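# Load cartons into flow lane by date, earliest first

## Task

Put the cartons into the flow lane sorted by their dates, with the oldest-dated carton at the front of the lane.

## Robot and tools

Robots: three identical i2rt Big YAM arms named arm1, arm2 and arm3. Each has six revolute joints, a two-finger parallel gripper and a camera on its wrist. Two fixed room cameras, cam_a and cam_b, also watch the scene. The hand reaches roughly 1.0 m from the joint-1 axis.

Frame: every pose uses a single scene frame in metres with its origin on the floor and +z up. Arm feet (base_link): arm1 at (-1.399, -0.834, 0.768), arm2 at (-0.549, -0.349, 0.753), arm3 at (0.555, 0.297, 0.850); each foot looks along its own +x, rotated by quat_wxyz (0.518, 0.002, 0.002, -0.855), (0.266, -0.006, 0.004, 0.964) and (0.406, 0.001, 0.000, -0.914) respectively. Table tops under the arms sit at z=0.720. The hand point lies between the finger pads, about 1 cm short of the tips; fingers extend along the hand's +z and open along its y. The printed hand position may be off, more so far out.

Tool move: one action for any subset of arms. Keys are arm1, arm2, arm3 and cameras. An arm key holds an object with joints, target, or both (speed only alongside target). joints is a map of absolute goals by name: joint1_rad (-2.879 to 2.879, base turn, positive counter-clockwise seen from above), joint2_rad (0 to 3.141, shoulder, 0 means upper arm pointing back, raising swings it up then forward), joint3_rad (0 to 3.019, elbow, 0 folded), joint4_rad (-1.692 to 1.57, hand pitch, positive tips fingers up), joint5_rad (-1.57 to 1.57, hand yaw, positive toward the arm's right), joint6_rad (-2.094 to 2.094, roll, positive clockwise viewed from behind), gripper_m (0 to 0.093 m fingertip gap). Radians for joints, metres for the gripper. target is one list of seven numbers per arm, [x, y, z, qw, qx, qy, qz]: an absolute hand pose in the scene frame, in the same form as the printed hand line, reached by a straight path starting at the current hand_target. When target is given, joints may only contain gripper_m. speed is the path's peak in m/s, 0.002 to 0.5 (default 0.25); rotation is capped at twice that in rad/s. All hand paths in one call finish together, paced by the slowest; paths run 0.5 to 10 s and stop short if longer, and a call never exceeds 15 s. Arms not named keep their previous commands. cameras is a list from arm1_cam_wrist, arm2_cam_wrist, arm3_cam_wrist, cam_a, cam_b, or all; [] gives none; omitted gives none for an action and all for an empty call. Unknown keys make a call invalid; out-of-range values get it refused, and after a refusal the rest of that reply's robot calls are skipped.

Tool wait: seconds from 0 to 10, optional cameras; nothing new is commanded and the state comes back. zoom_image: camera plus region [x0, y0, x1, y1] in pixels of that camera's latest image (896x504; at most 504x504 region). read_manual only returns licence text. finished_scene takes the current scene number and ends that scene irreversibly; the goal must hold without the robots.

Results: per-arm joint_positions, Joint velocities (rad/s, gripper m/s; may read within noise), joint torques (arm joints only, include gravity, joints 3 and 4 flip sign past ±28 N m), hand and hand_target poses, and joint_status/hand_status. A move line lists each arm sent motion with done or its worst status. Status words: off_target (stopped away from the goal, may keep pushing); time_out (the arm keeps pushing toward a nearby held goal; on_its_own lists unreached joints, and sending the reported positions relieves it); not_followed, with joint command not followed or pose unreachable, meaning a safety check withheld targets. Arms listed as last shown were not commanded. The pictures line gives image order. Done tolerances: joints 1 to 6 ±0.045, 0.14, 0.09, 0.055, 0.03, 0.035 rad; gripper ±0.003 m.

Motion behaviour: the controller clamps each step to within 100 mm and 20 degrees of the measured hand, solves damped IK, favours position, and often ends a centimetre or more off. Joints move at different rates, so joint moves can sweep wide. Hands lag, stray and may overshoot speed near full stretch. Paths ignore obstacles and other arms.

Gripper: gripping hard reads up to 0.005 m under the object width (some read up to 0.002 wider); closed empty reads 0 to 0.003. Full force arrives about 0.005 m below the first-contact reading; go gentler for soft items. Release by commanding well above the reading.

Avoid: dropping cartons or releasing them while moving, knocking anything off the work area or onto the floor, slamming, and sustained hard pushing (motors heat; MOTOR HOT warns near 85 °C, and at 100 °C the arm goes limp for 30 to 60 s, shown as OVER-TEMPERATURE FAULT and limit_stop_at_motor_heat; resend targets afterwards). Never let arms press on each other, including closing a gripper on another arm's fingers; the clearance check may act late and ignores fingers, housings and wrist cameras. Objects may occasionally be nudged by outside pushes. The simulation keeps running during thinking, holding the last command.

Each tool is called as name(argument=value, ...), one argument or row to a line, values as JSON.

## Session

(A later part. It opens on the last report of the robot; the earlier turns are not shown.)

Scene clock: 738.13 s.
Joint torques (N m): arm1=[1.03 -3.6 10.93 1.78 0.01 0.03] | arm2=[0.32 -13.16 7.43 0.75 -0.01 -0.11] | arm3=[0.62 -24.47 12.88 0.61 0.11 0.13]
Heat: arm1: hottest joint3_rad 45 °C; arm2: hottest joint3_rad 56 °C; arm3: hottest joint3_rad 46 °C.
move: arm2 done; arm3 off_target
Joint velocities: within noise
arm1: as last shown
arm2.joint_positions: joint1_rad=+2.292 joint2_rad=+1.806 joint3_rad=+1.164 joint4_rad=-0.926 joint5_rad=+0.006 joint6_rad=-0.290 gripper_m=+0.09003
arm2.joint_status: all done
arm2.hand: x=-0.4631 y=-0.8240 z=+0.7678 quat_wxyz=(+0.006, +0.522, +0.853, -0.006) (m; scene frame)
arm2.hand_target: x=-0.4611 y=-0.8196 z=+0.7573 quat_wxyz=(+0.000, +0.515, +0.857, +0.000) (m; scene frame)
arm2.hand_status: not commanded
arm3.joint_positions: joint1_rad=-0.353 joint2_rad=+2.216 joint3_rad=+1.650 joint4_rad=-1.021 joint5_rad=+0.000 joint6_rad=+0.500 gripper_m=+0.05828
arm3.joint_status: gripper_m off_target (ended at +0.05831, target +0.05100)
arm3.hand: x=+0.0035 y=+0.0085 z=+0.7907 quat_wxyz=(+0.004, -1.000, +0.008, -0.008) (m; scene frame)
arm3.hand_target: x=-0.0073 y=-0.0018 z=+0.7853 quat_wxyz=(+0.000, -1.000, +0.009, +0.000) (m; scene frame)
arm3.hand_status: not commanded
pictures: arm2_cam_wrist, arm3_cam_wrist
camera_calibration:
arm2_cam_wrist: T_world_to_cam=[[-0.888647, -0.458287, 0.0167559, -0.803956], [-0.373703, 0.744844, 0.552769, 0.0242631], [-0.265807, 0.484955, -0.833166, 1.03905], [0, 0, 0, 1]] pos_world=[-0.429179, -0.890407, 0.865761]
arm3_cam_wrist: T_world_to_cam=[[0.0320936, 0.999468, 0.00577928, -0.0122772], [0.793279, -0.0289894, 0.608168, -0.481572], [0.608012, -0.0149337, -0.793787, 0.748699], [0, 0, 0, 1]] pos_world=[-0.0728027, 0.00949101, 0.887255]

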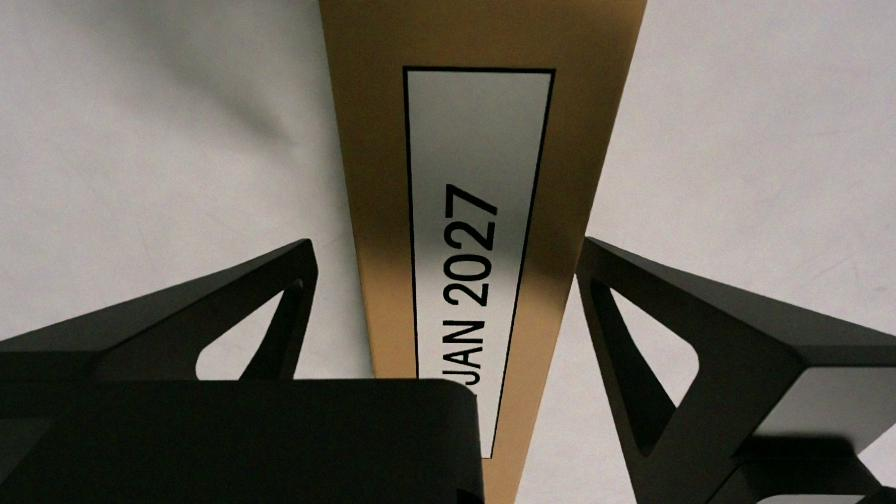

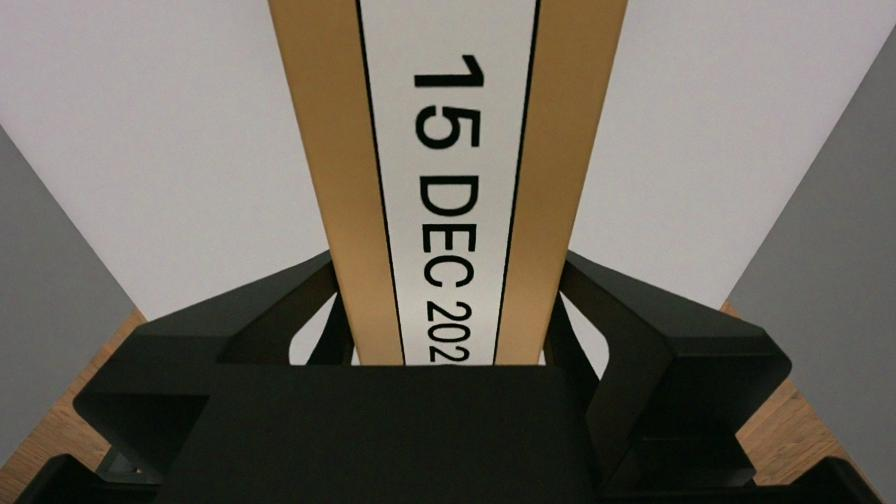

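move(
  arm2={"joints": {"gripper_m": 0.051}},
  arm3={"target": [0.0, 0.004, 0.93, 0, 1, 0, 0], "speed": 0.2},
  cameras=["arm2_cam_wrist"],
)

move(
  arm2={"target": [-0.463, -0.822, 0.94, 0, 0.515, 0.857, 0], "speed": 0.25},
  arm3={"target": [0.28, 0.003, 0.94, 0, 1, 0, 0], "speed": 0.3},
  cameras=["arm2_cam_wrist", "arm3_cam_wrist"],
)

Scene clock: 746.00 s.
Joint torques (N m): arm1=[1.03 -3.6 10.93 1.78 0.02 0.03] | arm2=[0.26 -13.16 7.45 0.69 -0.11 -0.11] | arm3=[0.32 -26.93 15.01 0.01 0.1 -0.02]
Heat: arm1: hottest joint3_rad 45 °C; arm2: hottest joint3_rad 54 °C; arm3: hottest joint3_rad 46 °C.
move: arm2 off_target; arm3 off_target
Joint velocities: within noise
arm1: as last shown
arm2.joint_positions: joint1_rad=+2.292 joint2_rad=+1.806 joint3_rad=+1.164 joint4_rad=-0.924 joint5_rad=+0.009 joint6_rad=-0.290 gripper_m=+0.06043
arm2.joint_status: gripper_m off_target (ended at +0.06046, target +0.05100)
arm2.hand: x=-0.4634 y=-0.8245 z=+0.7678 quat_wxyz=(+0.005, +0.522, +0.853, -0.007) (m; scene frame)
arm2.hand_target: x=-0.4611 y=-0.8196 z=+0.7573 quat_wxyz=(+0.000, +0.515, +0.857, +0.000) (m; scene frame)
arm2.hand_status: not commanded
arm3.joint_positions: joint1_rad=-0.353 joint2_rad=+2.063 joint3_rad=+1.721 joint4_rad=-1.277 joint5_rad=+0.000 joint6_rad=+0.496 gripper_m=+0.05828
arm3.joint_status: not commanded
arm3.hand: x=+0.0155 y=+0.0149 z=+0.9073 quat_wxyz=(+0.012, -1.000, +0.006, -0.022) (m; scene frame)
arm3.hand_target: x=+0.0012 y=+0.0044 z=+0.9303 quat_wxyz=(+0.000, -1.000, +0.000, +0.000) (m; scene frame)
arm3.hand_status: off_target (0.030 m and 3.0 deg from the pose sent, 0.139 m and 1.4 deg at the start)
pictures: arm2_cam_wrist
camera_calibration:
arm2_cam_wrist: T_world_to_cam=[[-0.888619, -0.458231, 0.0194986, -0.8065], [-0.372627, 0.746094, 0.551808, 0.0268018], [-0.267403, 0.483082, -0.833743, 1.0374], [0, 0, 0, 1]] pos_world=[-0.42928, -0.890709, 0.865861]

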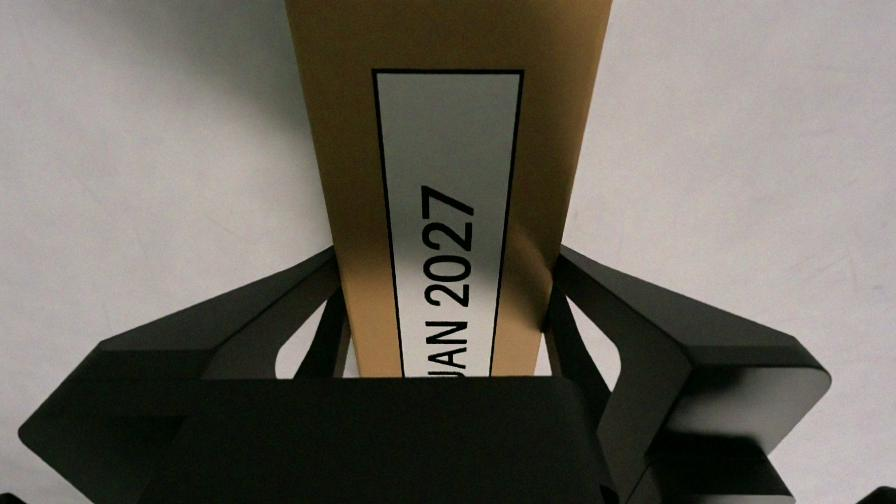

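Scene clock: 747.97 s.
Joint torques (N m): arm1=[1.08 -3.55 10.93 1.81 0.01 0.03] | arm2=[0.21 -13.39 15.05 -0.31 -0.1 -0.12] | arm3=[0.67 -17.49 9.85 0.64 0.22 0.18]
Heat: arm1: hottest joint3_rad 45 °C; arm2: hottest joint3_rad 54 °C; arm3: hottest joint3_rad 46 °C.
move: arm2 off_target; arm3 off_target
Joint velocities: within noise
arm1: as last shown
arm2.joint_positions: joint1_rad=+2.292 joint2_rad=+1.627 joint3_rad=+1.351 joint4_rad=-1.366 joint5_rad=+0.009 joint6_rad=-0.292 gripper_m=+0.06043
arm2.joint_status: not commanded
arm2.hand: x=-0.4688 y=-0.8011 z=+0.9145 quat_wxyz=(-0.020, +0.521, +0.853, +0.021) (m; scene frame)
arm2.hand_target: x=-0.4634 y=-0.8204 z=+0.9401 quat_wxyz=(+0.000, +0.515, +0.857, +0.000) (m; scene frame)
arm2.hand_status: off_target (0.034 m and 3.4 deg from the pose sent, 0.172 m and 1.4 deg at the start)
arm3.joint_positions: joint1_rad=-0.021 joint2_rad=+1.524 joint3_rad=+1.017 joint4_rad=-1.098 joint5_rad=-0.003 joint6_rad=+0.814 gripper_m=+0.05828
arm3.joint_status: not commanded
arm3.hand: x=+0.2819 y=+0.0080 z=+0.9303 quat_wxyz=(+0.012, -1.000, -0.001, -0.014) (m; scene frame)
arm3.hand_target: x=+0.2800 y=+0.0030 z=+0.9401 quat_wxyz=(+0.000, -1.000, +0.000, +0.000) (m; scene frame)
arm3.hand_status: off_target (0.011 m and 2.1 deg from the pose sent, 0.267 m and 3.0 deg at the start)
pictures: arm2_cam_wrist, arm3_cam_wrist
camera_calibration:
arm2_cam_wrist: T_world_to_cam=[[-0.887218, -0.461342, -0.00270841, -0.784983], [-0.366712, 0.701646, 0.610913, -0.160493], [-0.27994, 0.543006, -0.791693, 1.15066], [0, 0, 0, 1]] pos_world=[-0.433192, -0.87435, 1.00689]
arm3_cam_wrist: T_world_to_cam=[[0.0135899, 0.999687, 0.0209939, -0.0305285], [0.786582, -0.0236509, 0.617033, -0.793699], [0.617336, 0.00812798, -0.786657, 0.680732], [0, 0, 0, 1]] pos_world=[0.204483, 0.00621434, 1.02588]

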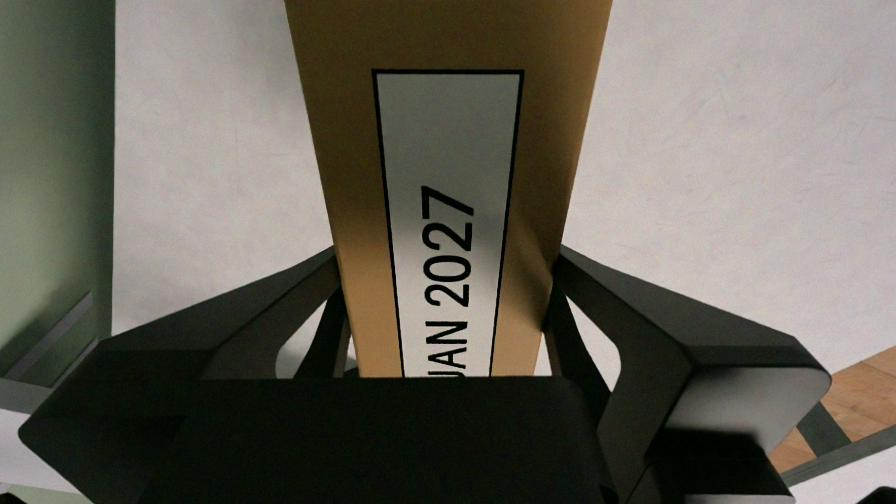

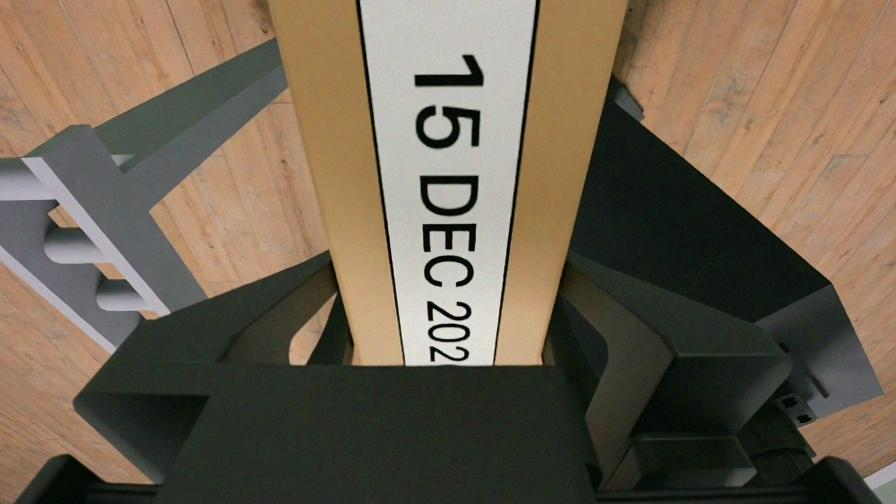

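move(
  arm2={"joints": {"joint1_rad": -1.705, "joint2_rad": 1.533, "joint3_rad": 1.298, "joint4_rad": -1.337, "joint5_rad": 0, "joint6_rad": 0.897}},
  arm3={"joints": {"joint1_rad": 0.796, "joint2_rad": 2.16, "joint3_rad": 1.774, "joint4_rad": -1.085, "joint5_rad": 0, "joint6_rad": 1.632}},
  cameras=["arm3_cam_wrist"],
)

Scene clock: 756.40 s.
Joint torques (N m): arm1=[1.03 -3.6 10.92 1.8 0.01 0.04] | arm2=[-0.15 -13.8 9.29 -0.16 0 0.08] | arm3=[0.32 -27.81 14.83 0.2 0.2 0.14]
Heat: arm1: hottest joint3_rad 45 °C; arm2: hottest joint3_rad 54 °C; arm3: hottest joint3_rad 46 °C.
move: arm2 done; arm3 done
Joint velocities: within noise
arm1: as last shown
arm2.joint_positions: joint1_rad=-1.705 joint2_rad=+1.550 joint3_rad=+1.304 joint4_rad=-1.328 joint5_rad=+0.002 joint6_rad=+0.888 gripper_m=+0.06047
arm2.joint_status: all done
arm2.hand: x=-0.2682 y=+0.0053 z=+0.9233 quat_wxyz=(-0.005, +0.005, -1.000, +0.008) (m; scene frame)
arm2.hand_target: x=-0.2714 y=+0.0016 z=+0.9284 quat_wxyz=(-0.004, +0.000, -1.000, +0.006) (m; scene frame)
arm2.hand_status: not commanded
arm3.joint_positions: joint1_rad=+0.793 joint2_rad=+2.164 joint3_rad=+1.719 joint4_rad=-1.080 joint5_rad=-0.002 joint6_rad=+1.624 gripper_m=+0.05829
arm3.joint_status: all done
arm3.hand: x=+0.5921 y=-0.3473 z=+0.8464 quat_wxyz=(-0.023, -1.000, -0.003, -0.003) (m; scene frame)
arm3.hand_target: x=+0.5951 y=-0.3682 z=+0.8689 quat_wxyz=(-0.049, -0.999, +0.000, -0.004) (m; scene frame)
arm3.hand_status: not commanded
pictures: arm3_cam_wrist
camera_calibration:
arm3_cam_wrist: T_world_to_cam=[[0.0105411, 0.998805, -0.0477163, 0.381829], [0.799243, 0.020261, 0.600667, -0.972829], [0.600916, -0.0444686, -0.798074, 0.427207], [0, 0, 0, 1]] pos_world=[0.516786, -0.342665, 0.943508]

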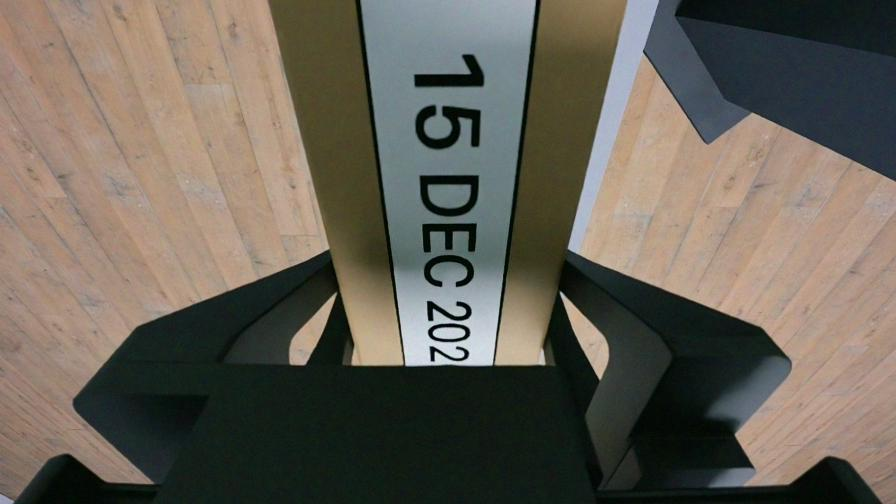

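move(
  arm2={"target": [0.012, 0.005, 0.835, 0, 0, 1, 0], "speed": 0.2},
  arm3={"target": [0.593, -0.334, 0.775, 0.0218, 0.9996, 0, -0.01745], "speed": 0.08},
  cameras=["arm2_cam_wrist", "arm3_cam_wrist"],
)

Scene clock: 762.43 s.
Joint torques (N m): arm1=[0.97 -3.55 10.95 1.8 0.02 0.03] | arm2=[-0.5 -20.25 15.12 -0.25 -0.09 -0.1] | arm3=[0.56 -23.59 8.2 1.02 -0.04 0.1]
Heat: arm1: hottest joint3_rad 45 °C; arm2: hottest joint3_rad 54 °C; arm3: hottest joint3_rad 46 °C.
move: arm2 off_target; arm3 off_target
Joint velocities: within noise
arm1: as last shown
arm2.joint_positions: joint1_rad=-2.041 joint2_rad=+2.148 joint3_rad=+1.875 joint4_rad=-1.348 joint5_rad=-0.012 joint6_rad=+0.569 gripper_m=+0.06047
arm2.joint_status: not commanded
arm2.hand: x=-0.0075 y=-0.0056 z=+0.8166 quat_wxyz=(+0.019, -0.004, -1.000, +0.014) (m; scene frame)
arm2.hand_target: x=+0.0107 y=+0.0043 z=+0.8356 quat_wxyz=(-0.001, +0.000, -1.000, +0.000) (m; scene frame)
arm2.hand_status: off_target (0.029 m and 2.8 deg from the pose sent, 0.294 m and 1.2 deg at the start)
arm3.joint_positions: joint1_rad=+0.799 joint2_rad=+2.192 joint3_rad=+1.637 joint4_rad=-0.943 joint5_rad=+0.045 joint6_rad=+1.638 gripper_m=+0.05829
arm3.joint_status: not commanded
arm3.hand: x=+0.5877 y=-0.3416 z=+0.8028 quat_wxyz=(-0.038, -0.999, +0.002, +0.019) (m; scene frame)
arm3.hand_target: x=+0.5926 y=-0.3330 z=+0.7759 quat_wxyz=(-0.022, -1.000, +0.000, +0.018) (m; scene frame)
arm3.hand_status: off_target (0.029 m and 1.8 deg from the pose sent, 0.073 m and 2.4 deg at the start)
pictures: arm2_cam_wrist, arm3_cam_wrist
camera_calibration:
arm2_cam_wrist: T_world_to_cam=[[-0.00261808, -0.999163, 0.0408289, -0.0409105], [-0.802274, 0.0264717, 0.596369, -0.484849], [-0.596951, -0.0311946, -0.801671, 0.772862], [0, 0, 0, 1]] pos_world=[0.0722715, -0.00393232, 0.9104]
arm3_cam_wrist: T_world_to_cam=[[0.0181241, 0.996756, -0.0784163, 0.393733], [0.82549, 0.0293335, 0.563653, -0.925687], [0.564125, -0.0749476, -0.822281, 0.425987], [0, 0, 0, 1]] pos_world=[0.5167, -0.333375, 0.902923]

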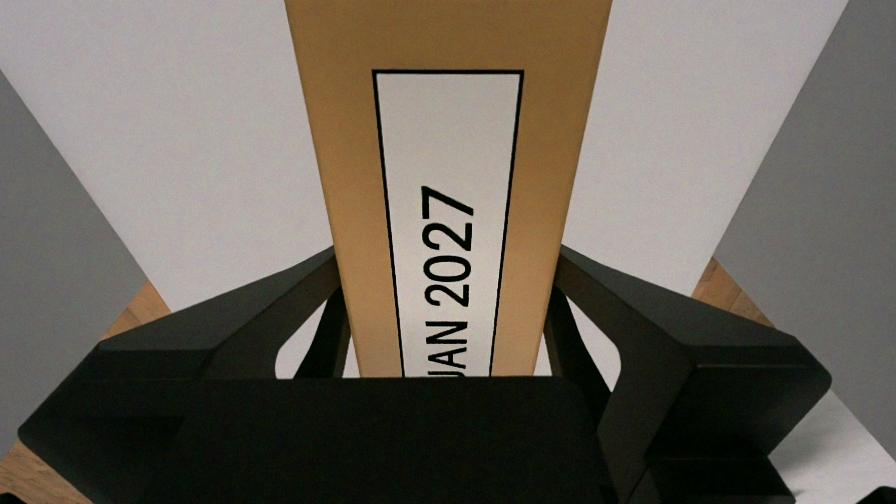

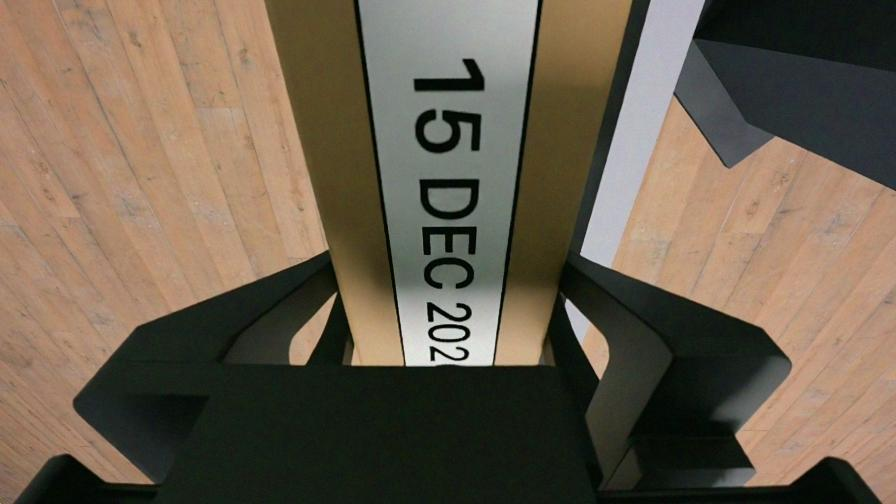

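move(
  arm2={"target": [0.014, 0.006, 0.778, 0, 0, 1, 0], "speed": 0.08},
  arm3={"target": [0.593, -0.321, 0.83, 0.004, 0.9998, 0, -0.01745], "speed": 0.1},
  cameras=["arm2_cam_wrist", "arm3_cam_wrist"],
)

Scene clock: 776.63 s.
Joint torques (N m): arm1=[1.03 -3.55 10.93 1.8 0.01 0.04] | arm2=[-0.44 -19.25 10.63 0.65 -0.11 -0.11] | arm3=[0.73 -29.27 10.13 -0.08 0.1 0.12]
Heat: arm1: hottest joint3_rad 45 °C; arm2: hottest joint3_rad 58 °C; arm3: hottest joint3_rad 44 °C.
move: arm2 off_target; arm3 off_target
Joint velocities: within noise
arm1.joint_positions: joint1_rad=+2.582 joint2_rad=+0.800 joint3_rad=+1.085 joint4_rad=-1.168 joint5_rad=+0.005 joint6_rad=+0.009 gripper_m=+0.08992
arm1.joint_status: not commanded
arm1.hand: x=-1.1146 y=-0.6705 z=+1.1361 quat_wxyz=(-0.327, +0.241, -0.909, -0.090) (m; scene frame)
arm1.hand_target: x=-1.1114 y=-0.6672 z=+1.1468 quat_wxyz=(-0.342, +0.241, -0.903, -0.095) (m; scene frame)
arm1.hand_status: not commanded
arm2.joint_positions: joint1_rad=-2.041 joint2_rad=+2.186 joint3_rad=+1.875 joint4_rad=-1.254 joint5_rad=-0.012 joint6_rad=+0.569 gripper_m=+0.06047
arm2.joint_status: not commanded
arm2.hand: x=+0.0096 y=+0.0046 z=+0.7919 quat_wxyz=(-0.004, -0.004, -1.000, -0.001) (m; scene frame)
arm2.hand_target: x=+0.0136 y=+0.0059 z=+0.7783 quat_wxyz=(+0.000, +0.000, -1.000, +0.000) (m; scene frame)
arm2.hand_status: off_target (0.015 m and 0.6 deg from the pose sent, 0.046 m and 2.8 deg at the start)
arm3.joint_positions: joint1_rad=+0.799 joint2_rad=+2.175 joint3_rad=+1.624 joint4_rad=-1.047 joint5_rad=+0.039 joint6_rad=+1.640 gripper_m=+0.05829
arm3.joint_status: not commanded
arm3.hand: x=+0.5872 y=-0.3134 z=+0.8081 quat_wxyz=(+0.012, -1.000, +0.002, +0.019) (m; scene frame)
arm3.hand_target: x=+0.5930 y=-0.3207 z=+0.8297 quat_wxyz=(-0.004, -1.000, +0.000, +0.017) (m; scene frame)
arm3.hand_status: off_target (0.024 m and 1.9 deg from the pose sent, 0.035 m and 3.9 deg at the start)
pictures: arm2_cam_wrist, arm3_cam_wrist
camera_calibration:
arm2_cam_wrist: T_world_to_cam=[[-0.00307, -0.999926, 0.0117785, -0.00662394], [-0.829226, 0.00912867, 0.558839, -0.426633], [-0.558905, -0.00805139, -0.829193, 0.784938], [0, 0, 0, 1]] pos_world=[0.0849101, 0.00359098, 0.889362]
arm3_cam_wrist: T_world_to_cam=[[0.0197142, 0.999581, 0.0211902, 0.285527], [0.825415, -0.0282317, 0.56382, -0.947393], [0.564182, 0.00637551, -0.825626, 0.460954], [0, 0, 0, 1]] pos_world=[0.516301, -0.315093, 0.908684]

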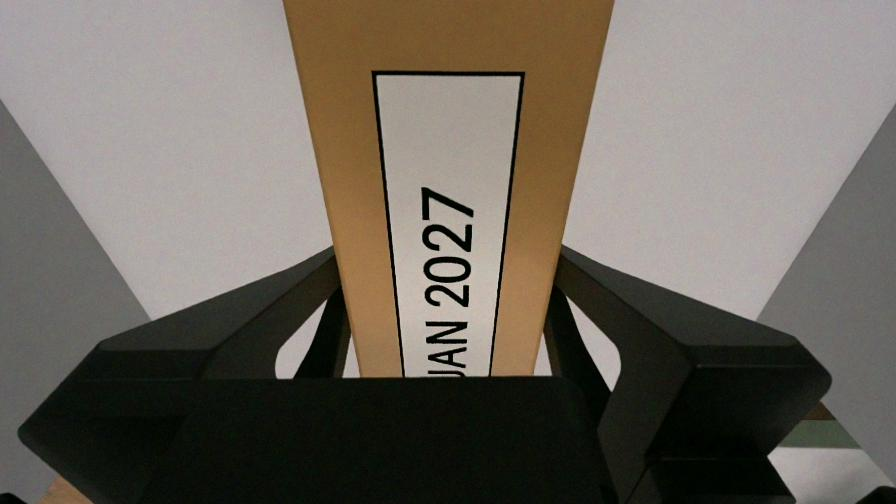

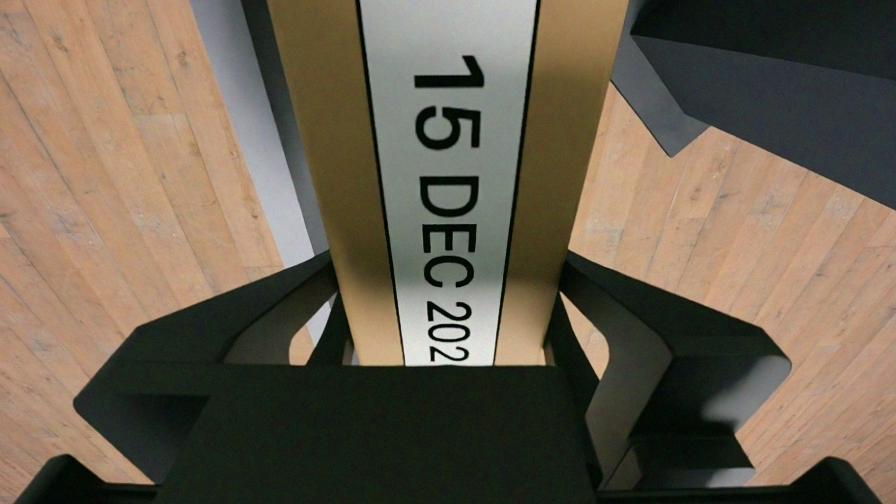

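move(
  arm2={"target": [0.0096, 0.0046, 0.794, 0, 0, 1, 0], "speed": 0.1},
  arm3={"target": [0.593, -0.339, 0.818, 0.012, 0.9998, 0, -0.01745], "speed": 0.1},
  cameras=["arm3_cam_wrist"],
)

move(
  arm2={"joints": {"gripper_m": 0.09}},
  cameras=["arm3_cam_wrist"],
)

Scene clock: 782.30 s.
Joint torques (N m): arm1=[0.97 -3.55 10.92 1.8 0.01 0.03] | arm2=[-0.32 -21.48 10.47 -0.28 -0.11 -0.1] | arm3=[0.56 -25.52 14.08 0.4 0.13 0.08]
Heat: arm1: hottest joint3_rad 45 °C; arm2: hottest joint3_rad 58 °C; arm3: hottest joint3_rad 45 °C.
move: arm2 done; arm3 off_target
Joint velocities: within noise
arm1: as last shown
arm2.joint_positions: joint1_rad=-2.041 joint2_rad=+2.186 joint3_rad=+1.875 joint4_rad=-1.256 joint5_rad=-0.012 joint6_rad=+0.569 gripper_m=+0.06047
arm2.joint_status: not commanded
arm2.hand: x=+0.0091 y=+0.0043 z=+0.7919 quat_wxyz=(-0.003, -0.004, -1.000, +0.000) (m; scene frame)
arm2.hand_target: x=+0.0096 y=+0.0047 z=+0.7942 quat_wxyz=(+0.000, +0.000, -1.000, +0.000) (m; scene frame)
arm2.hand_status: done (0.002 m and 0.6 deg from the pose sent, 0.002 m and 0.6 deg at the start)
arm3.joint_positions: joint1_rad=+0.799 joint2_rad=+2.175 joint3_rad=+1.629 joint4_rad=-1.047 joint5_rad=+0.039 joint6_rad=+1.640 gripper_m=+0.05829
arm3.joint_status: not commanded
arm3.hand: x=+0.5874 y=-0.3156 z=+0.8095 quat_wxyz=(+0.010, -1.000, +0.002, +0.019) (m; scene frame)
arm3.hand_target: x=+0.5932 y=-0.3379 z=+0.8186 quat_wxyz=(-0.012, -1.000, +0.000, +0.017) (m; scene frame)
arm3.hand_status: off_target (0.026 m and 2.5 deg from the pose sent, 0.028 m and 2.8 deg at the start)
pictures: arm3_cam_wrist
camera_calibration:
arm3_cam_wrist: T_world_to_cam=[[0.0197316, 0.999667, 0.0166549, 0.291242], [0.825065, -0.0256893, 0.564453, -0.947843], [0.564693, 0.0026038, -0.825297, 0.460222], [0, 0, 0, 1]] pos_world=[0.516401, -0.316692, 0.909982]

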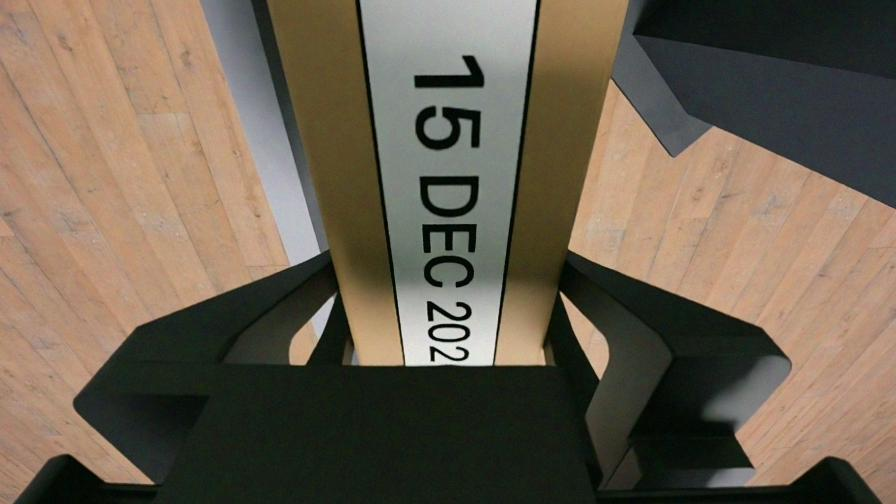

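Scene clock: 782.93 s.
Joint torques (N m): arm1=[1.03 -3.6 10.96 1.8 0.02 0.03] | arm2=[-0.26 -21.48 10.45 -0.1 -0.06 -0.1] | arm3=[0.73 -25.47 14.11 0.38 0.12 0.09]
Heat: arm1: hottest joint3_rad 45 °C; arm2: hottest joint3_rad 58 °C; arm3: hottest joint3_rad 45 °C.
move: arm2 done
Joint velocities: within noise
arm1, arm3: as last shown
arm2.joint_positions: joint1_rad=-2.041 joint2_rad=+2.186 joint3_rad=+1.875 joint4_rad=-1.261 joint5_rad=-0.013 joint6_rad=+0.569 gripper_m=+0.08985
arm2.joint_status: all done
arm2.hand: x=+0.0080 y=+0.0039 z=+0.7919 quat_wxyz=(-0.001, -0.004, -1.000, +0.001) (m; scene frame)
arm2.hand_target: x=+0.0096 y=+0.0047 z=+0.7942 quat_wxyz=(+0.000, +0.000, -1.000, +0.000) (m; scene frame)
arm2.hand_status: not commanded
arm3.hand_target: x=+0.5931 y=-0.3378 z=+0.8186 quat_wxyz=(-0.012, -1.000, +0.000, +0.017) (m; scene frame)
pictures: arm3_cam_wrist
camera_calibration:
arm3_cam_wrist: T_world_to_cam=[[0.0197316, 0.999667, 0.0166549, 0.291242], [0.825065, -0.0256893, 0.564453, -0.947843], [0.564693, 0.0026038, -0.825297, 0.460222], [0, 0, 0, 1]] pos_world=[0.516401, -0.316692, 0.909982]

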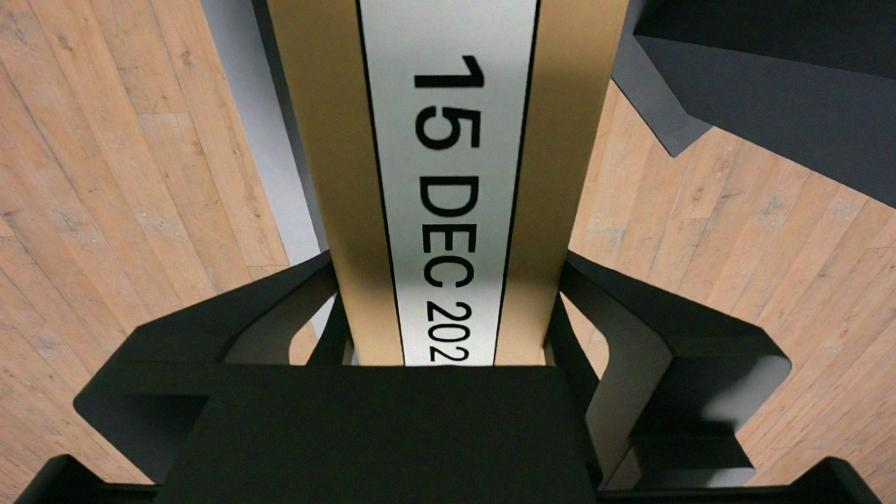

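move(
  arm2={"target": [0.0096, 0.0046, 0.93, 0, 0, 1, 0], "speed": 0.2},
  arm3={"target": [0.593, -0.354, 0.822, 0.012, 0.9998, 0, -0.01745], "speed": 0.1},
  cameras=["arm3_cam_wrist"],
)

Scene clock: 788.13 s.
Joint torques (N m): arm1=[0.97 -3.55 10.93 1.8 0.01 0.04] | arm2=[-0.56 -18.49 14.6 -0.29 -0.05 -0.13] | arm3=[0.56 -26.11 14.6 -0.14 0.12 0.06]
Heat: arm1: hottest joint3_rad 45 °C; arm2: hottest joint3_rad 58 °C; arm3: hottest joint3_rad 45 °C.
move: arm2 off_target; arm3 off_target
Joint velocities: within noise
arm1: as last shown
arm2.joint_positions: joint1_rad=-2.041 joint2_rad=+2.097 joint3_rad=+2.078 joint4_rad=-1.574 joint5_rad=-0.013 joint6_rad=+0.569 gripper_m=+0.08994
arm2.joint_status: not commanded
arm2.hand: x=-0.0036 y=-0.0011 z=+0.9251 quat_wxyz=(+0.008, -0.004, -1.000, +0.006) (m; scene frame)
arm2.hand_target: x=+0.0089 y=+0.0042 z=+0.9300 quat_wxyz=(-0.001, +0.000, -1.000, +0.000) (m; scene frame)
arm2.hand_status: off_target (0.015 m and 1.3 deg from the pose sent, 0.138 m and 0.5 deg at the start)
arm3.joint_positions: joint1_rad=+0.799 joint2_rad=+2.207 joint3_rad=+1.696 joint4_rad=-1.070 joint5_rad=+0.039 joint6_rad=+1.640 gripper_m=+0.05829
arm3.joint_status: not commanded
arm3.hand: x=+0.5886 y=-0.3339 z=+0.8127 quat_wxyz=(+0.004, -1.000, +0.002, +0.019) (m; scene frame)
arm3.hand_target: x=+0.5931 y=-0.3532 z=+0.8226 quat_wxyz=(-0.013, -1.000, +0.000, +0.017) (m; scene frame)
arm3.hand_status: off_target (0.023 m and 1.8 deg from the pose sent, 0.041 m and 2.5 deg at the start)
pictures: arm3_cam_wrist
camera_calibration:
arm3_cam_wrist: T_world_to_cam=[[0.0197385, 0.999797, 0.00405513, 0.319805], [0.824581, -0.0185727, 0.56544, -0.94921], [0.5654, -0.00781715, -0.82478, 0.457882], [0, 0, 0, 1]] pos_world=[0.517501, -0.33379, 0.913076]

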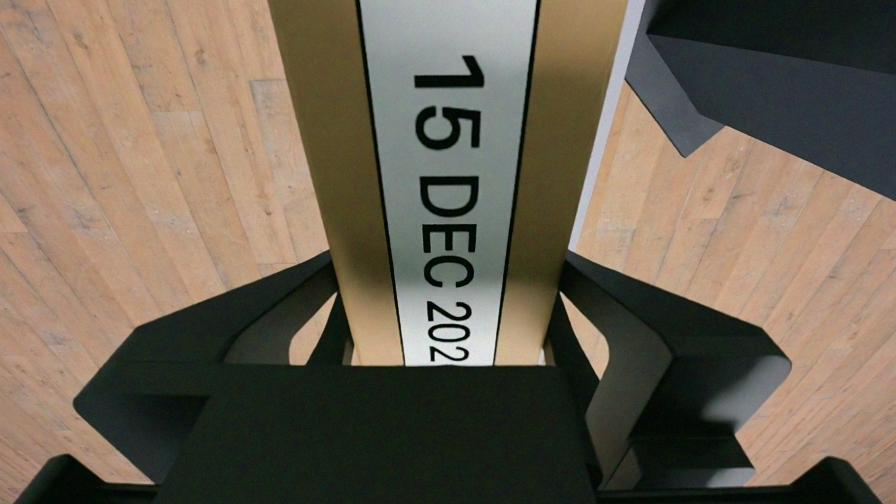

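move(
  arm2={"target": [-0.27, 0.0, 0.93, 0, 0, 1, 0], "speed": 0.3},
  arm3={"target": [0.593, -0.348, 0.772, 0.012, 0.9998, 0, -0.01745], "speed": 0.08},
  cameras=["arm3_cam_wrist"],
)

Scene clock: 797.67 s.
Joint torques (N m): arm1=[0.97 -3.6 10.93 1.8 0.01 0.03] | arm2=[0.21 -12.04 8.65 0.68 0.12 0.1] | arm3=[0.56 -25.11 10.07 1.21 0.08 0.06]
Heat: arm1: hottest joint3_rad 45 °C; arm2: hottest joint3_rad 59 °C; arm3: hottest joint3_rad 47 °C.
move: arm2 done; arm3 off_target
Joint velocities: within noise
arm1: as last shown
arm2.joint_positions: joint1_rad=-1.720 joint2_rad=+1.528 joint3_rad=+1.312 joint4_rad=-1.346 joint5_rad=-0.017 joint6_rad=+0.875 gripper_m=+0.08994
arm2.joint_status: not commanded
arm2.hand: x=-0.2670 y=+0.0010 z=+0.9357 quat_wxyz=(-0.001, +0.003, -1.000, -0.003) (m; scene frame)
arm2.hand_target: x=-0.2700 y=+0.0000 z=+0.9302 quat_wxyz=(+0.000, +0.000, -1.000, +0.000) (m; scene frame)
arm2.hand_status: done (0.006 m and 0.5 deg from the pose sent, 0.267 m and 1.3 deg at the start)
arm3.joint_positions: joint1_rad=+0.799 joint2_rad=+2.248 joint3_rad=+1.696 joint4_rad=-1.004 joint5_rad=+0.040 joint6_rad=+1.641 gripper_m=+0.05829
arm3.joint_status: not commanded
arm3.hand: x=+0.5890 y=-0.3427 z=+0.7874 quat_wxyz=(-0.009, -1.000, +0.003, +0.018) (m; scene frame)
arm3.hand_target: x=+0.5931 y=-0.3473 z=+0.7722 quat_wxyz=(-0.012, -1.000, +0.000, +0.017) (m; scene frame)
arm3.hand_status: off_target (0.017 m and 0.5 deg from the pose sent, 0.043 m and 1.8 deg at the start)
pictures: arm3_cam_wrist
camera_calibration:
arm3_cam_wrist: T_world_to_cam=[[0.0209554, 0.999565, -0.020751, 0.347407], [0.824281, -0.00552729, 0.566154, -0.931329], [0.565793, -0.0289687, -0.824038, 0.428593], [0, 0, 0, 1]] pos_world=[0.517902, -0.339988, 0.887662]

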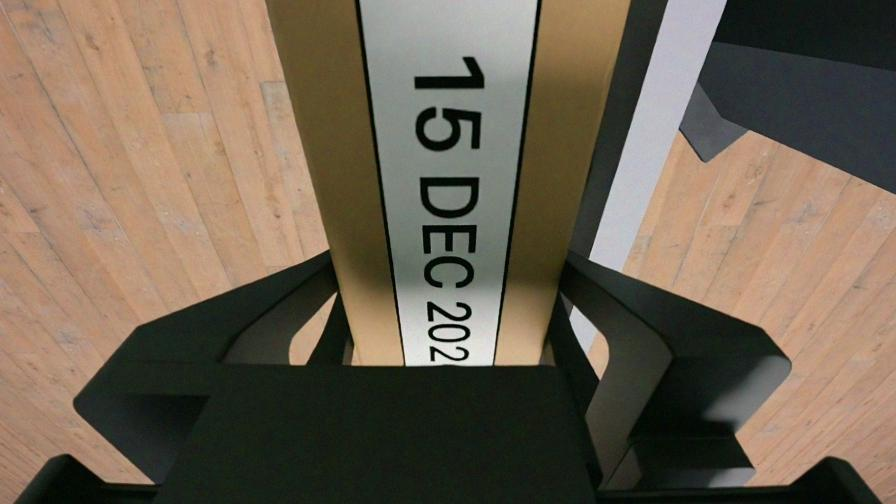

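move(
  arm2={"joints": {"joint1_rad": 0.0, "joint2_rad": 0.8, "joint3_rad": 1.1, "joint4_rad": -1.15, "joint5_rad": 0, "joint6_rad": 0}},
  arm3={"target": [0.59, -0.332, 0.79, 0.009, 0.9998, 0, -0.01745], "speed": 0.1},
  cameras=["arm3_cam_wrist"],
)

move(
  arm3={"joints": {"gripper_m": 0.09}},
  cameras=["arm3_cam_wrist", "cam_b"],
)

Scene clock: 805.60 s.
Joint torques (N m): arm1=[1.03 -3.6 10.95 1.8 0.01 0.03] | arm2=[0.56 -1.32 9.69 1.88 -0.03 -0.12] | arm3=[0.26 -28.51 8.1 0.35 0 0.06]
Heat: arm1: hottest joint3_rad 45 °C; arm2: hottest joint3_rad 57 °C; arm3: hottest joint3_rad 46 °C.
move: arm2 done; arm3 done
Joint velocities: within noise
arm1: as last shown
arm2.joint_positions: joint1_rad=-0.009 joint2_rad=+0.798 joint3_rad=+1.115 joint4_rad=-1.156 joint5_rad=+0.000 joint6_rad=+0.010 gripper_m=+0.08998
arm2.joint_status: all done
arm2.hand: x=-0.8365 y=-0.1705 z=+1.1336 quat_wxyz=(-0.091, +0.900, -0.259, -0.339) (m; scene frame)
arm2.hand_target: x=-0.8385 y=-0.1729 z=+1.1258 quat_wxyz=(-0.090, +0.904, -0.251, -0.334) (m; scene frame)
arm2.hand_status: not commanded
arm3.joint_positions: joint1_rad=+0.799 joint2_rad=+2.231 joint3_rad=+1.661 joint4_rad=-0.989 joint5_rad=+0.042 joint6_rad=+1.637 gripper_m=+0.05829
arm3.joint_status: not commanded
arm3.hand: x=+0.5880 y=-0.3339 z=+0.7861 quat_wxyz=(-0.007, -1.000, +0.001, +0.020) (m; scene frame)
arm3.hand_target: x=+0.5901 y=-0.3321 z=+0.7900 quat_wxyz=(-0.009, -1.000, +0.000, +0.017) (m; scene frame)
arm3.hand_status: done (0.005 m and 0.4 deg from the pose sent, 0.011 m and 0.4 deg at the start)
pictures: arm3_cam_wrist
camera_calibration:
arm3_cam_wrist: T_world_to_cam=[[0.0170984, 0.999701, -0.0174544, 0.338416], [0.825973, -0.00428515, 0.563694, -0.92828], [0.56345, -0.0240551, -0.8258, 0.432777], [0, 0, 0, 1]] pos_world=[0.5171, -0.331882, 0.886559]

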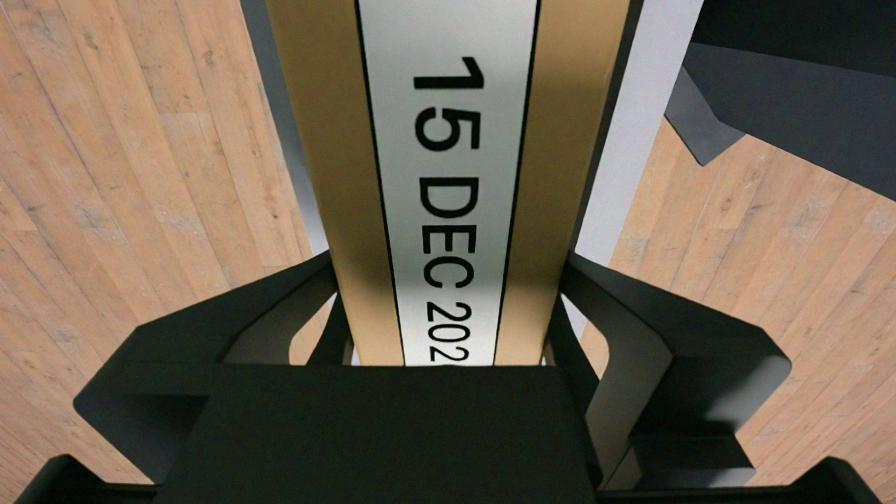

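Scene clock: 806.23 s.
Joint torques (N m): arm1=[1.03 -3.6 10.93 1.8 0.02 0.03] | arm2=[0.5 -1.44 9.7 1.89 -0.02 -0.11] | arm3=[0.38 -28.4 8.62 0.39 0.04 0.05]
Heat: arm1: hottest joint3_rad 45 °C; arm2: hottest joint3_rad 57 °C; arm3: hottest joint3_rad 46 °C.
move: arm3 done
Joint velocities: within noise
arm1, arm2: as last shown
arm2.hand_target: x=-0.8385 y=-0.1728 z=+1.1258 quat_wxyz=(-0.090, +0.904, -0.251, -0.334) (m; scene frame)
arm3.joint_positions: joint1_rad=+0.799 joint2_rad=+2.231 joint3_rad=+1.656 joint4_rad=-0.989 joint5_rad=+0.041 joint6_rad=+1.637 gripper_m=+0.08984
arm3.joint_status: all done
arm3.hand: x=+0.5880 y=-0.3314 z=+0.7844 quat_wxyz=(-0.004, -1.000, +0.001, +0.019) (m; scene frame)
arm3.hand_target: x=+0.5901 y=-0.3321 z=+0.7900 quat_wxyz=(-0.009, -1.000, +0.000, +0.017) (m; scene frame)
arm3.hand_status: not commanded
pictures: arm3_cam_wrist, cam_b
camera_calibration:
arm3_cam_wrist: T_world_to_cam=[[0.0171113, 0.999781, -0.0120326, 0.331611], [0.82553, -0.00733741, 0.56431, -0.928696], [0.564098, -0.0195894, -0.825475, 0.432359], [0, 0, 0, 1]] pos_world=[0.5171, -0.329883, 0.884964]

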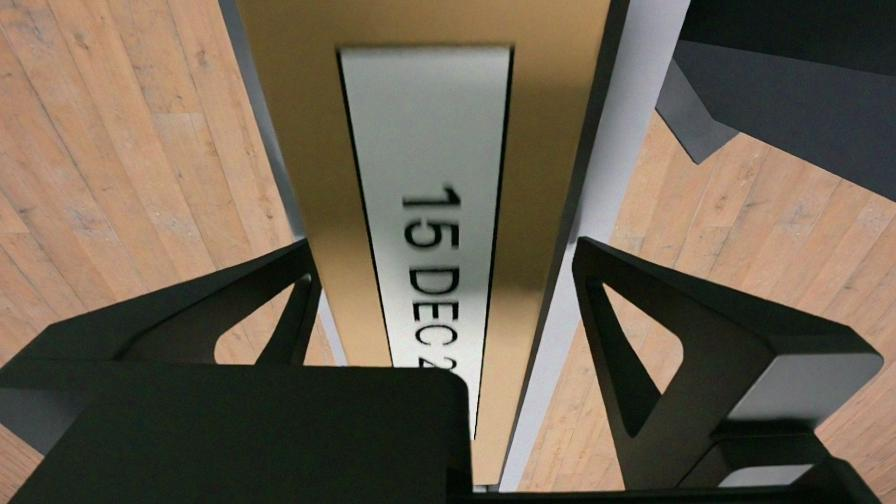

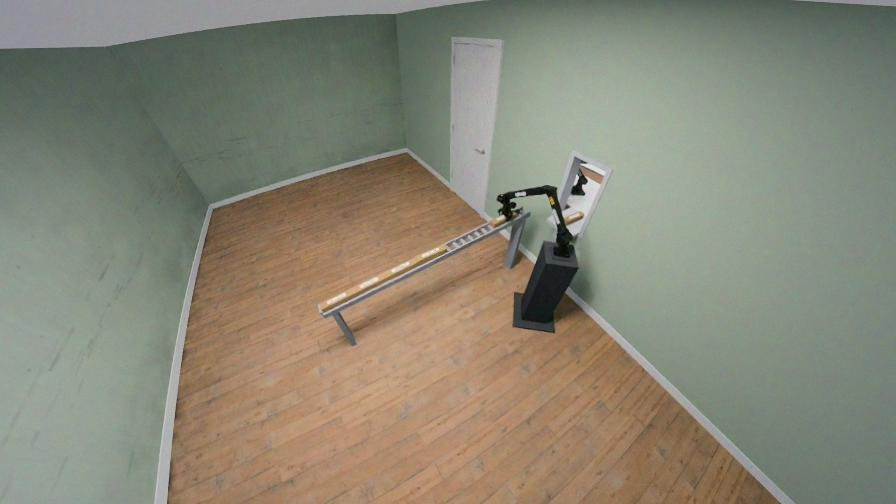

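move(
  arm3={"target": [0.59, -0.325, 0.92, 0, 1, 0, 0], "speed": 0.3},
  cameras=["arm3_cam_wrist"],
)

move(
  arm3={"joints": {"joint1_rad": -0.064, "joint2_rad": 1.548, "joint3_rad": 1.101, "joint4_rad": -1.124, "joint5_rad": 0, "joint6_rad": 0.771, "gripper_m": 0.09}},
  cameras=["arm3_cam_wrist"],
)

move(
  arm3={"target": [-0.008, -0.002, 0.84, 0, 1, 0, 0], "speed": 0.3},
  cameras=["arm3_cam_wrist", "cam_b"],
)

Scene clock: 830.10 s.
Joint torques (N m): arm1=[1.03 -3.55 10.95 1.8 0.01 0.03] | arm2=[0.62 -1.38 9.69 1.88 -0.02 -0.12] | arm3=[-0.5 -24.7 13.33 0.03 0.01 0]
Heat: arm1: hottest joint3_rad 45 °C; arm2: hottest joint3_rad 53 °C; arm3: hottest joint2_rad 43 °C.
move: arm3 done
Joint velocities: within noise
arm1, arm2: as last shown
arm3.joint_positions: joint1_rad=+0.799 joint2_rad=+2.040 joint3_rad=+1.713 joint4_rad=-1.250 joint5_rad=+0.005 joint6_rad=+1.637 gripper_m=+0.08994
arm3.joint_status: not commanded
arm3.hand: x=+0.5929 y=-0.3151 z=+0.9189 quat_wxyz=(+0.003, -1.000, +0.001, +0.002) (m; scene frame)
arm3.hand_target: x=+0.5900 y=-0.3247 z=+0.9200 quat_wxyz=(+0.000, -1.000, +0.000, +0.000) (m; scene frame)
arm3.hand_status: done (0.010 m and 0.4 deg from the pose sent, 0.136 m and 2.3 deg at the start)
pictures: arm3_cam_wrist
camera_calibration:
arm3_cam_wrist: T_world_to_cam=[[0.0172352, 0.999844, 0.00387926, 0.302156], [0.805308, -0.0161812, 0.592635, -1.02525], [0.592606, -0.0070902, -0.805462, 0.509518], [0, 0, 0, 1]] pos_world=[0.518493, -0.315086, 1.01683]

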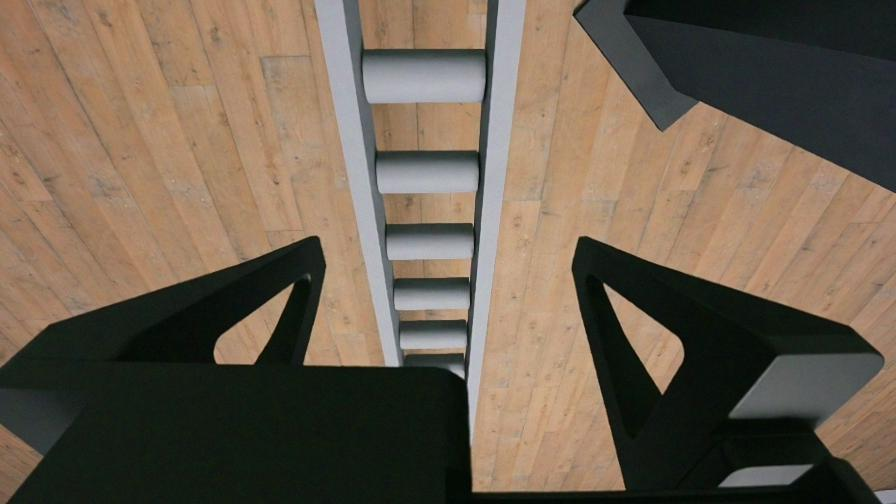

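Scene clock: 831.67 s.
Joint torques (N m): arm1=[1.08 -3.6 10.93 1.8 0.02 0.03] | arm2=[0.62 -1.38 9.69 1.89 -0.02 -0.12] | arm3=[-0.56 -15.33 10.11 0.5 0.02 -0.04]
Heat: arm1: hottest joint3_rad 45 °C; arm2: hottest joint3_rad 53 °C; arm3: hottest joint2_rad 43 °C.
move: arm3 done
Joint velocities: within noise
arm1.joint_positions: joint1_rad=+2.582 joint2_rad=+0.800 joint3_rad=+1.085 joint4_rad=-1.168 joint5_rad=+0.005 joint6_rad=+0.009 gripper_m=+0.08992
arm1.joint_status: not commanded
arm1.hand: x=-1.1146 y=-0.6705 z=+1.1361 quat_wxyz=(-0.327, +0.241, -0.909, -0.090) (m; scene frame)
arm1.hand_target: x=-1.1114 y=-0.6672 z=+1.1468 quat_wxyz=(-0.342, +0.241, -0.903, -0.095) (m; scene frame)
arm1.hand_status: not commanded
arm2: as last shown
arm3.joint_positions: joint1_rad=-0.055 joint2_rad=+1.538 joint3_rad=+1.099 joint4_rad=-1.128 joint5_rad=+0.002 joint6_rad=+0.780 gripper_m=+0.08994
arm3.joint_status: all done
arm3.hand: x=+0.2528 y=-0.0003 z=+0.9523 quat_wxyz=(+0.000, -1.000, -0.001, +0.001) (m; scene frame)
arm3.hand_target: x=+0.2492 y=+0.0010 z=+0.9491 quat_wxyz=(+0.000, -1.000, +0.000, -0.001) (m; scene frame)
arm3.hand_status: not commanded
pictures: arm3_cam_wrist
camera_calibration:
arm3_cam_wrist: T_world_to_cam=[[0.0146, 0.999889, -0.0030328, 0.000363752], [0.803938, -0.00993519, 0.59463, -0.767628], [0.594534, -0.0111198, -0.803994, 0.738275], [0, 0, 0, 1]] pos_world=[0.178191, 0.000219206, 1.05002]

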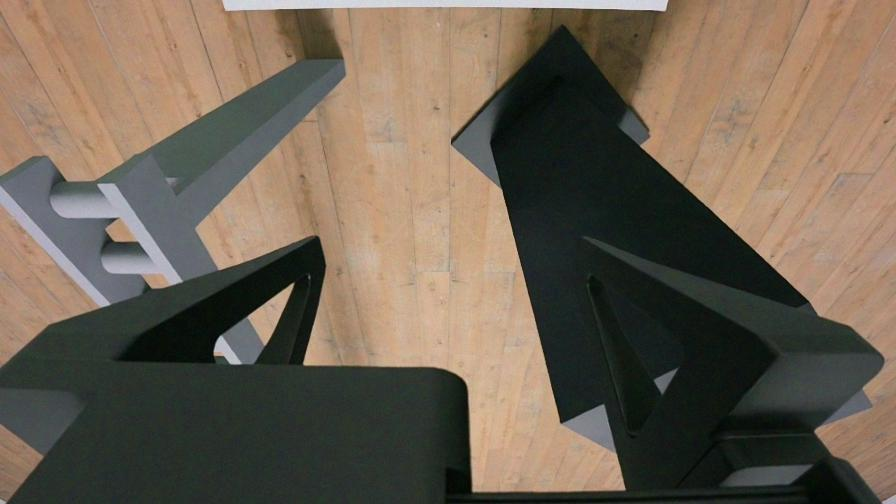

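Scene clock: 833.63 s.
Joint torques (N m): arm1=[1.03 -3.55 10.93 1.8 0.01 0.03] | arm2=[0.56 -1.38 9.69 1.91 -0.02 -0.11] | arm3=[-0.09 -24.53 13.79 0.13 0.01 -0.04]
Heat: arm1: hottest joint3_rad 45 °C; arm2: hottest joint3_rad 53 °C; arm3: hottest joint2_rad 43 °C.
move: arm3 off_target
Joint velocities: within noise
arm1, arm2: as last shown
arm3.joint_positions: joint1_rad=-0.345 joint2_rad=+2.146 joint3_rad=+1.679 joint4_rad=-1.107 joint5_rad=+0.002 joint6_rad=+0.498 gripper_m=+0.08994
arm3.joint_status: not commanded
arm3.hand: x=+0.0031 y=+0.0037 z=+0.8423 quat_wxyz=(+0.002, -1.000, +0.004, -0.002) (m; scene frame)
arm3.hand_target: x=-0.0076 y=-0.0018 z=+0.8401 quat_wxyz=(+0.000, -1.000, +0.000, +0.000) (m; scene frame)
arm3.hand_status: off_target (0.013 m and 0.6 deg from the pose sent, 0.284 m and 0.1 deg at the start)
pictures: arm3_cam_wrist, cam_b
camera_calibration:
arm3_cam_wrist: T_world_to_cam=[[0.0234128, 0.999725, 0.00162368, -0.00424362], [0.800334, -0.0197164, 0.59923, -0.505343], [0.599097, -0.0127301, -0.800575, 0.795443], [0, 0, 0, 1]] pos_world=[-0.0720052, 0.00440501, 0.939636]

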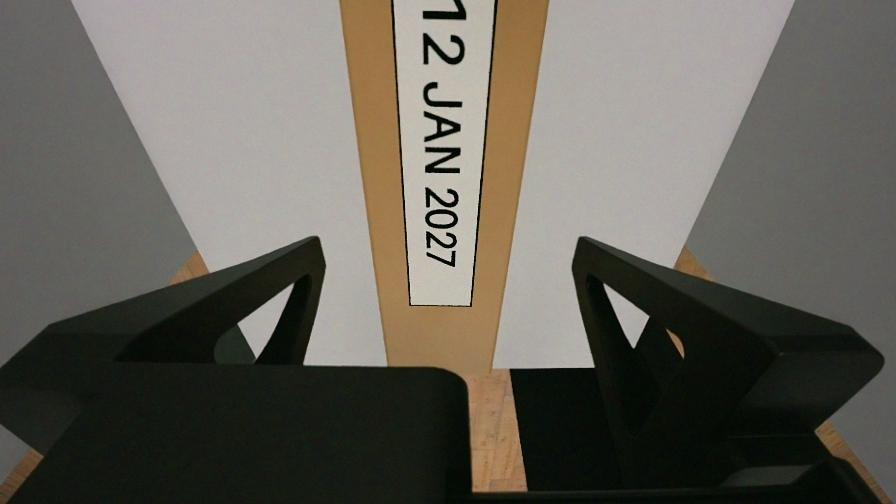

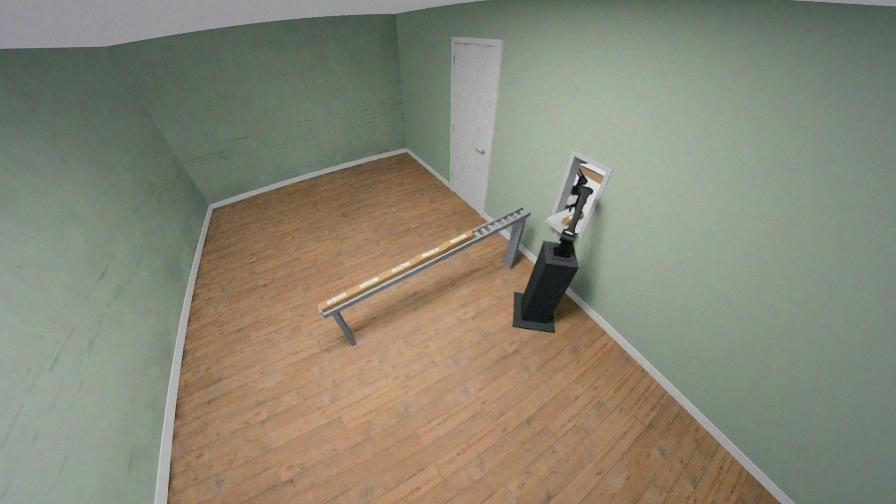

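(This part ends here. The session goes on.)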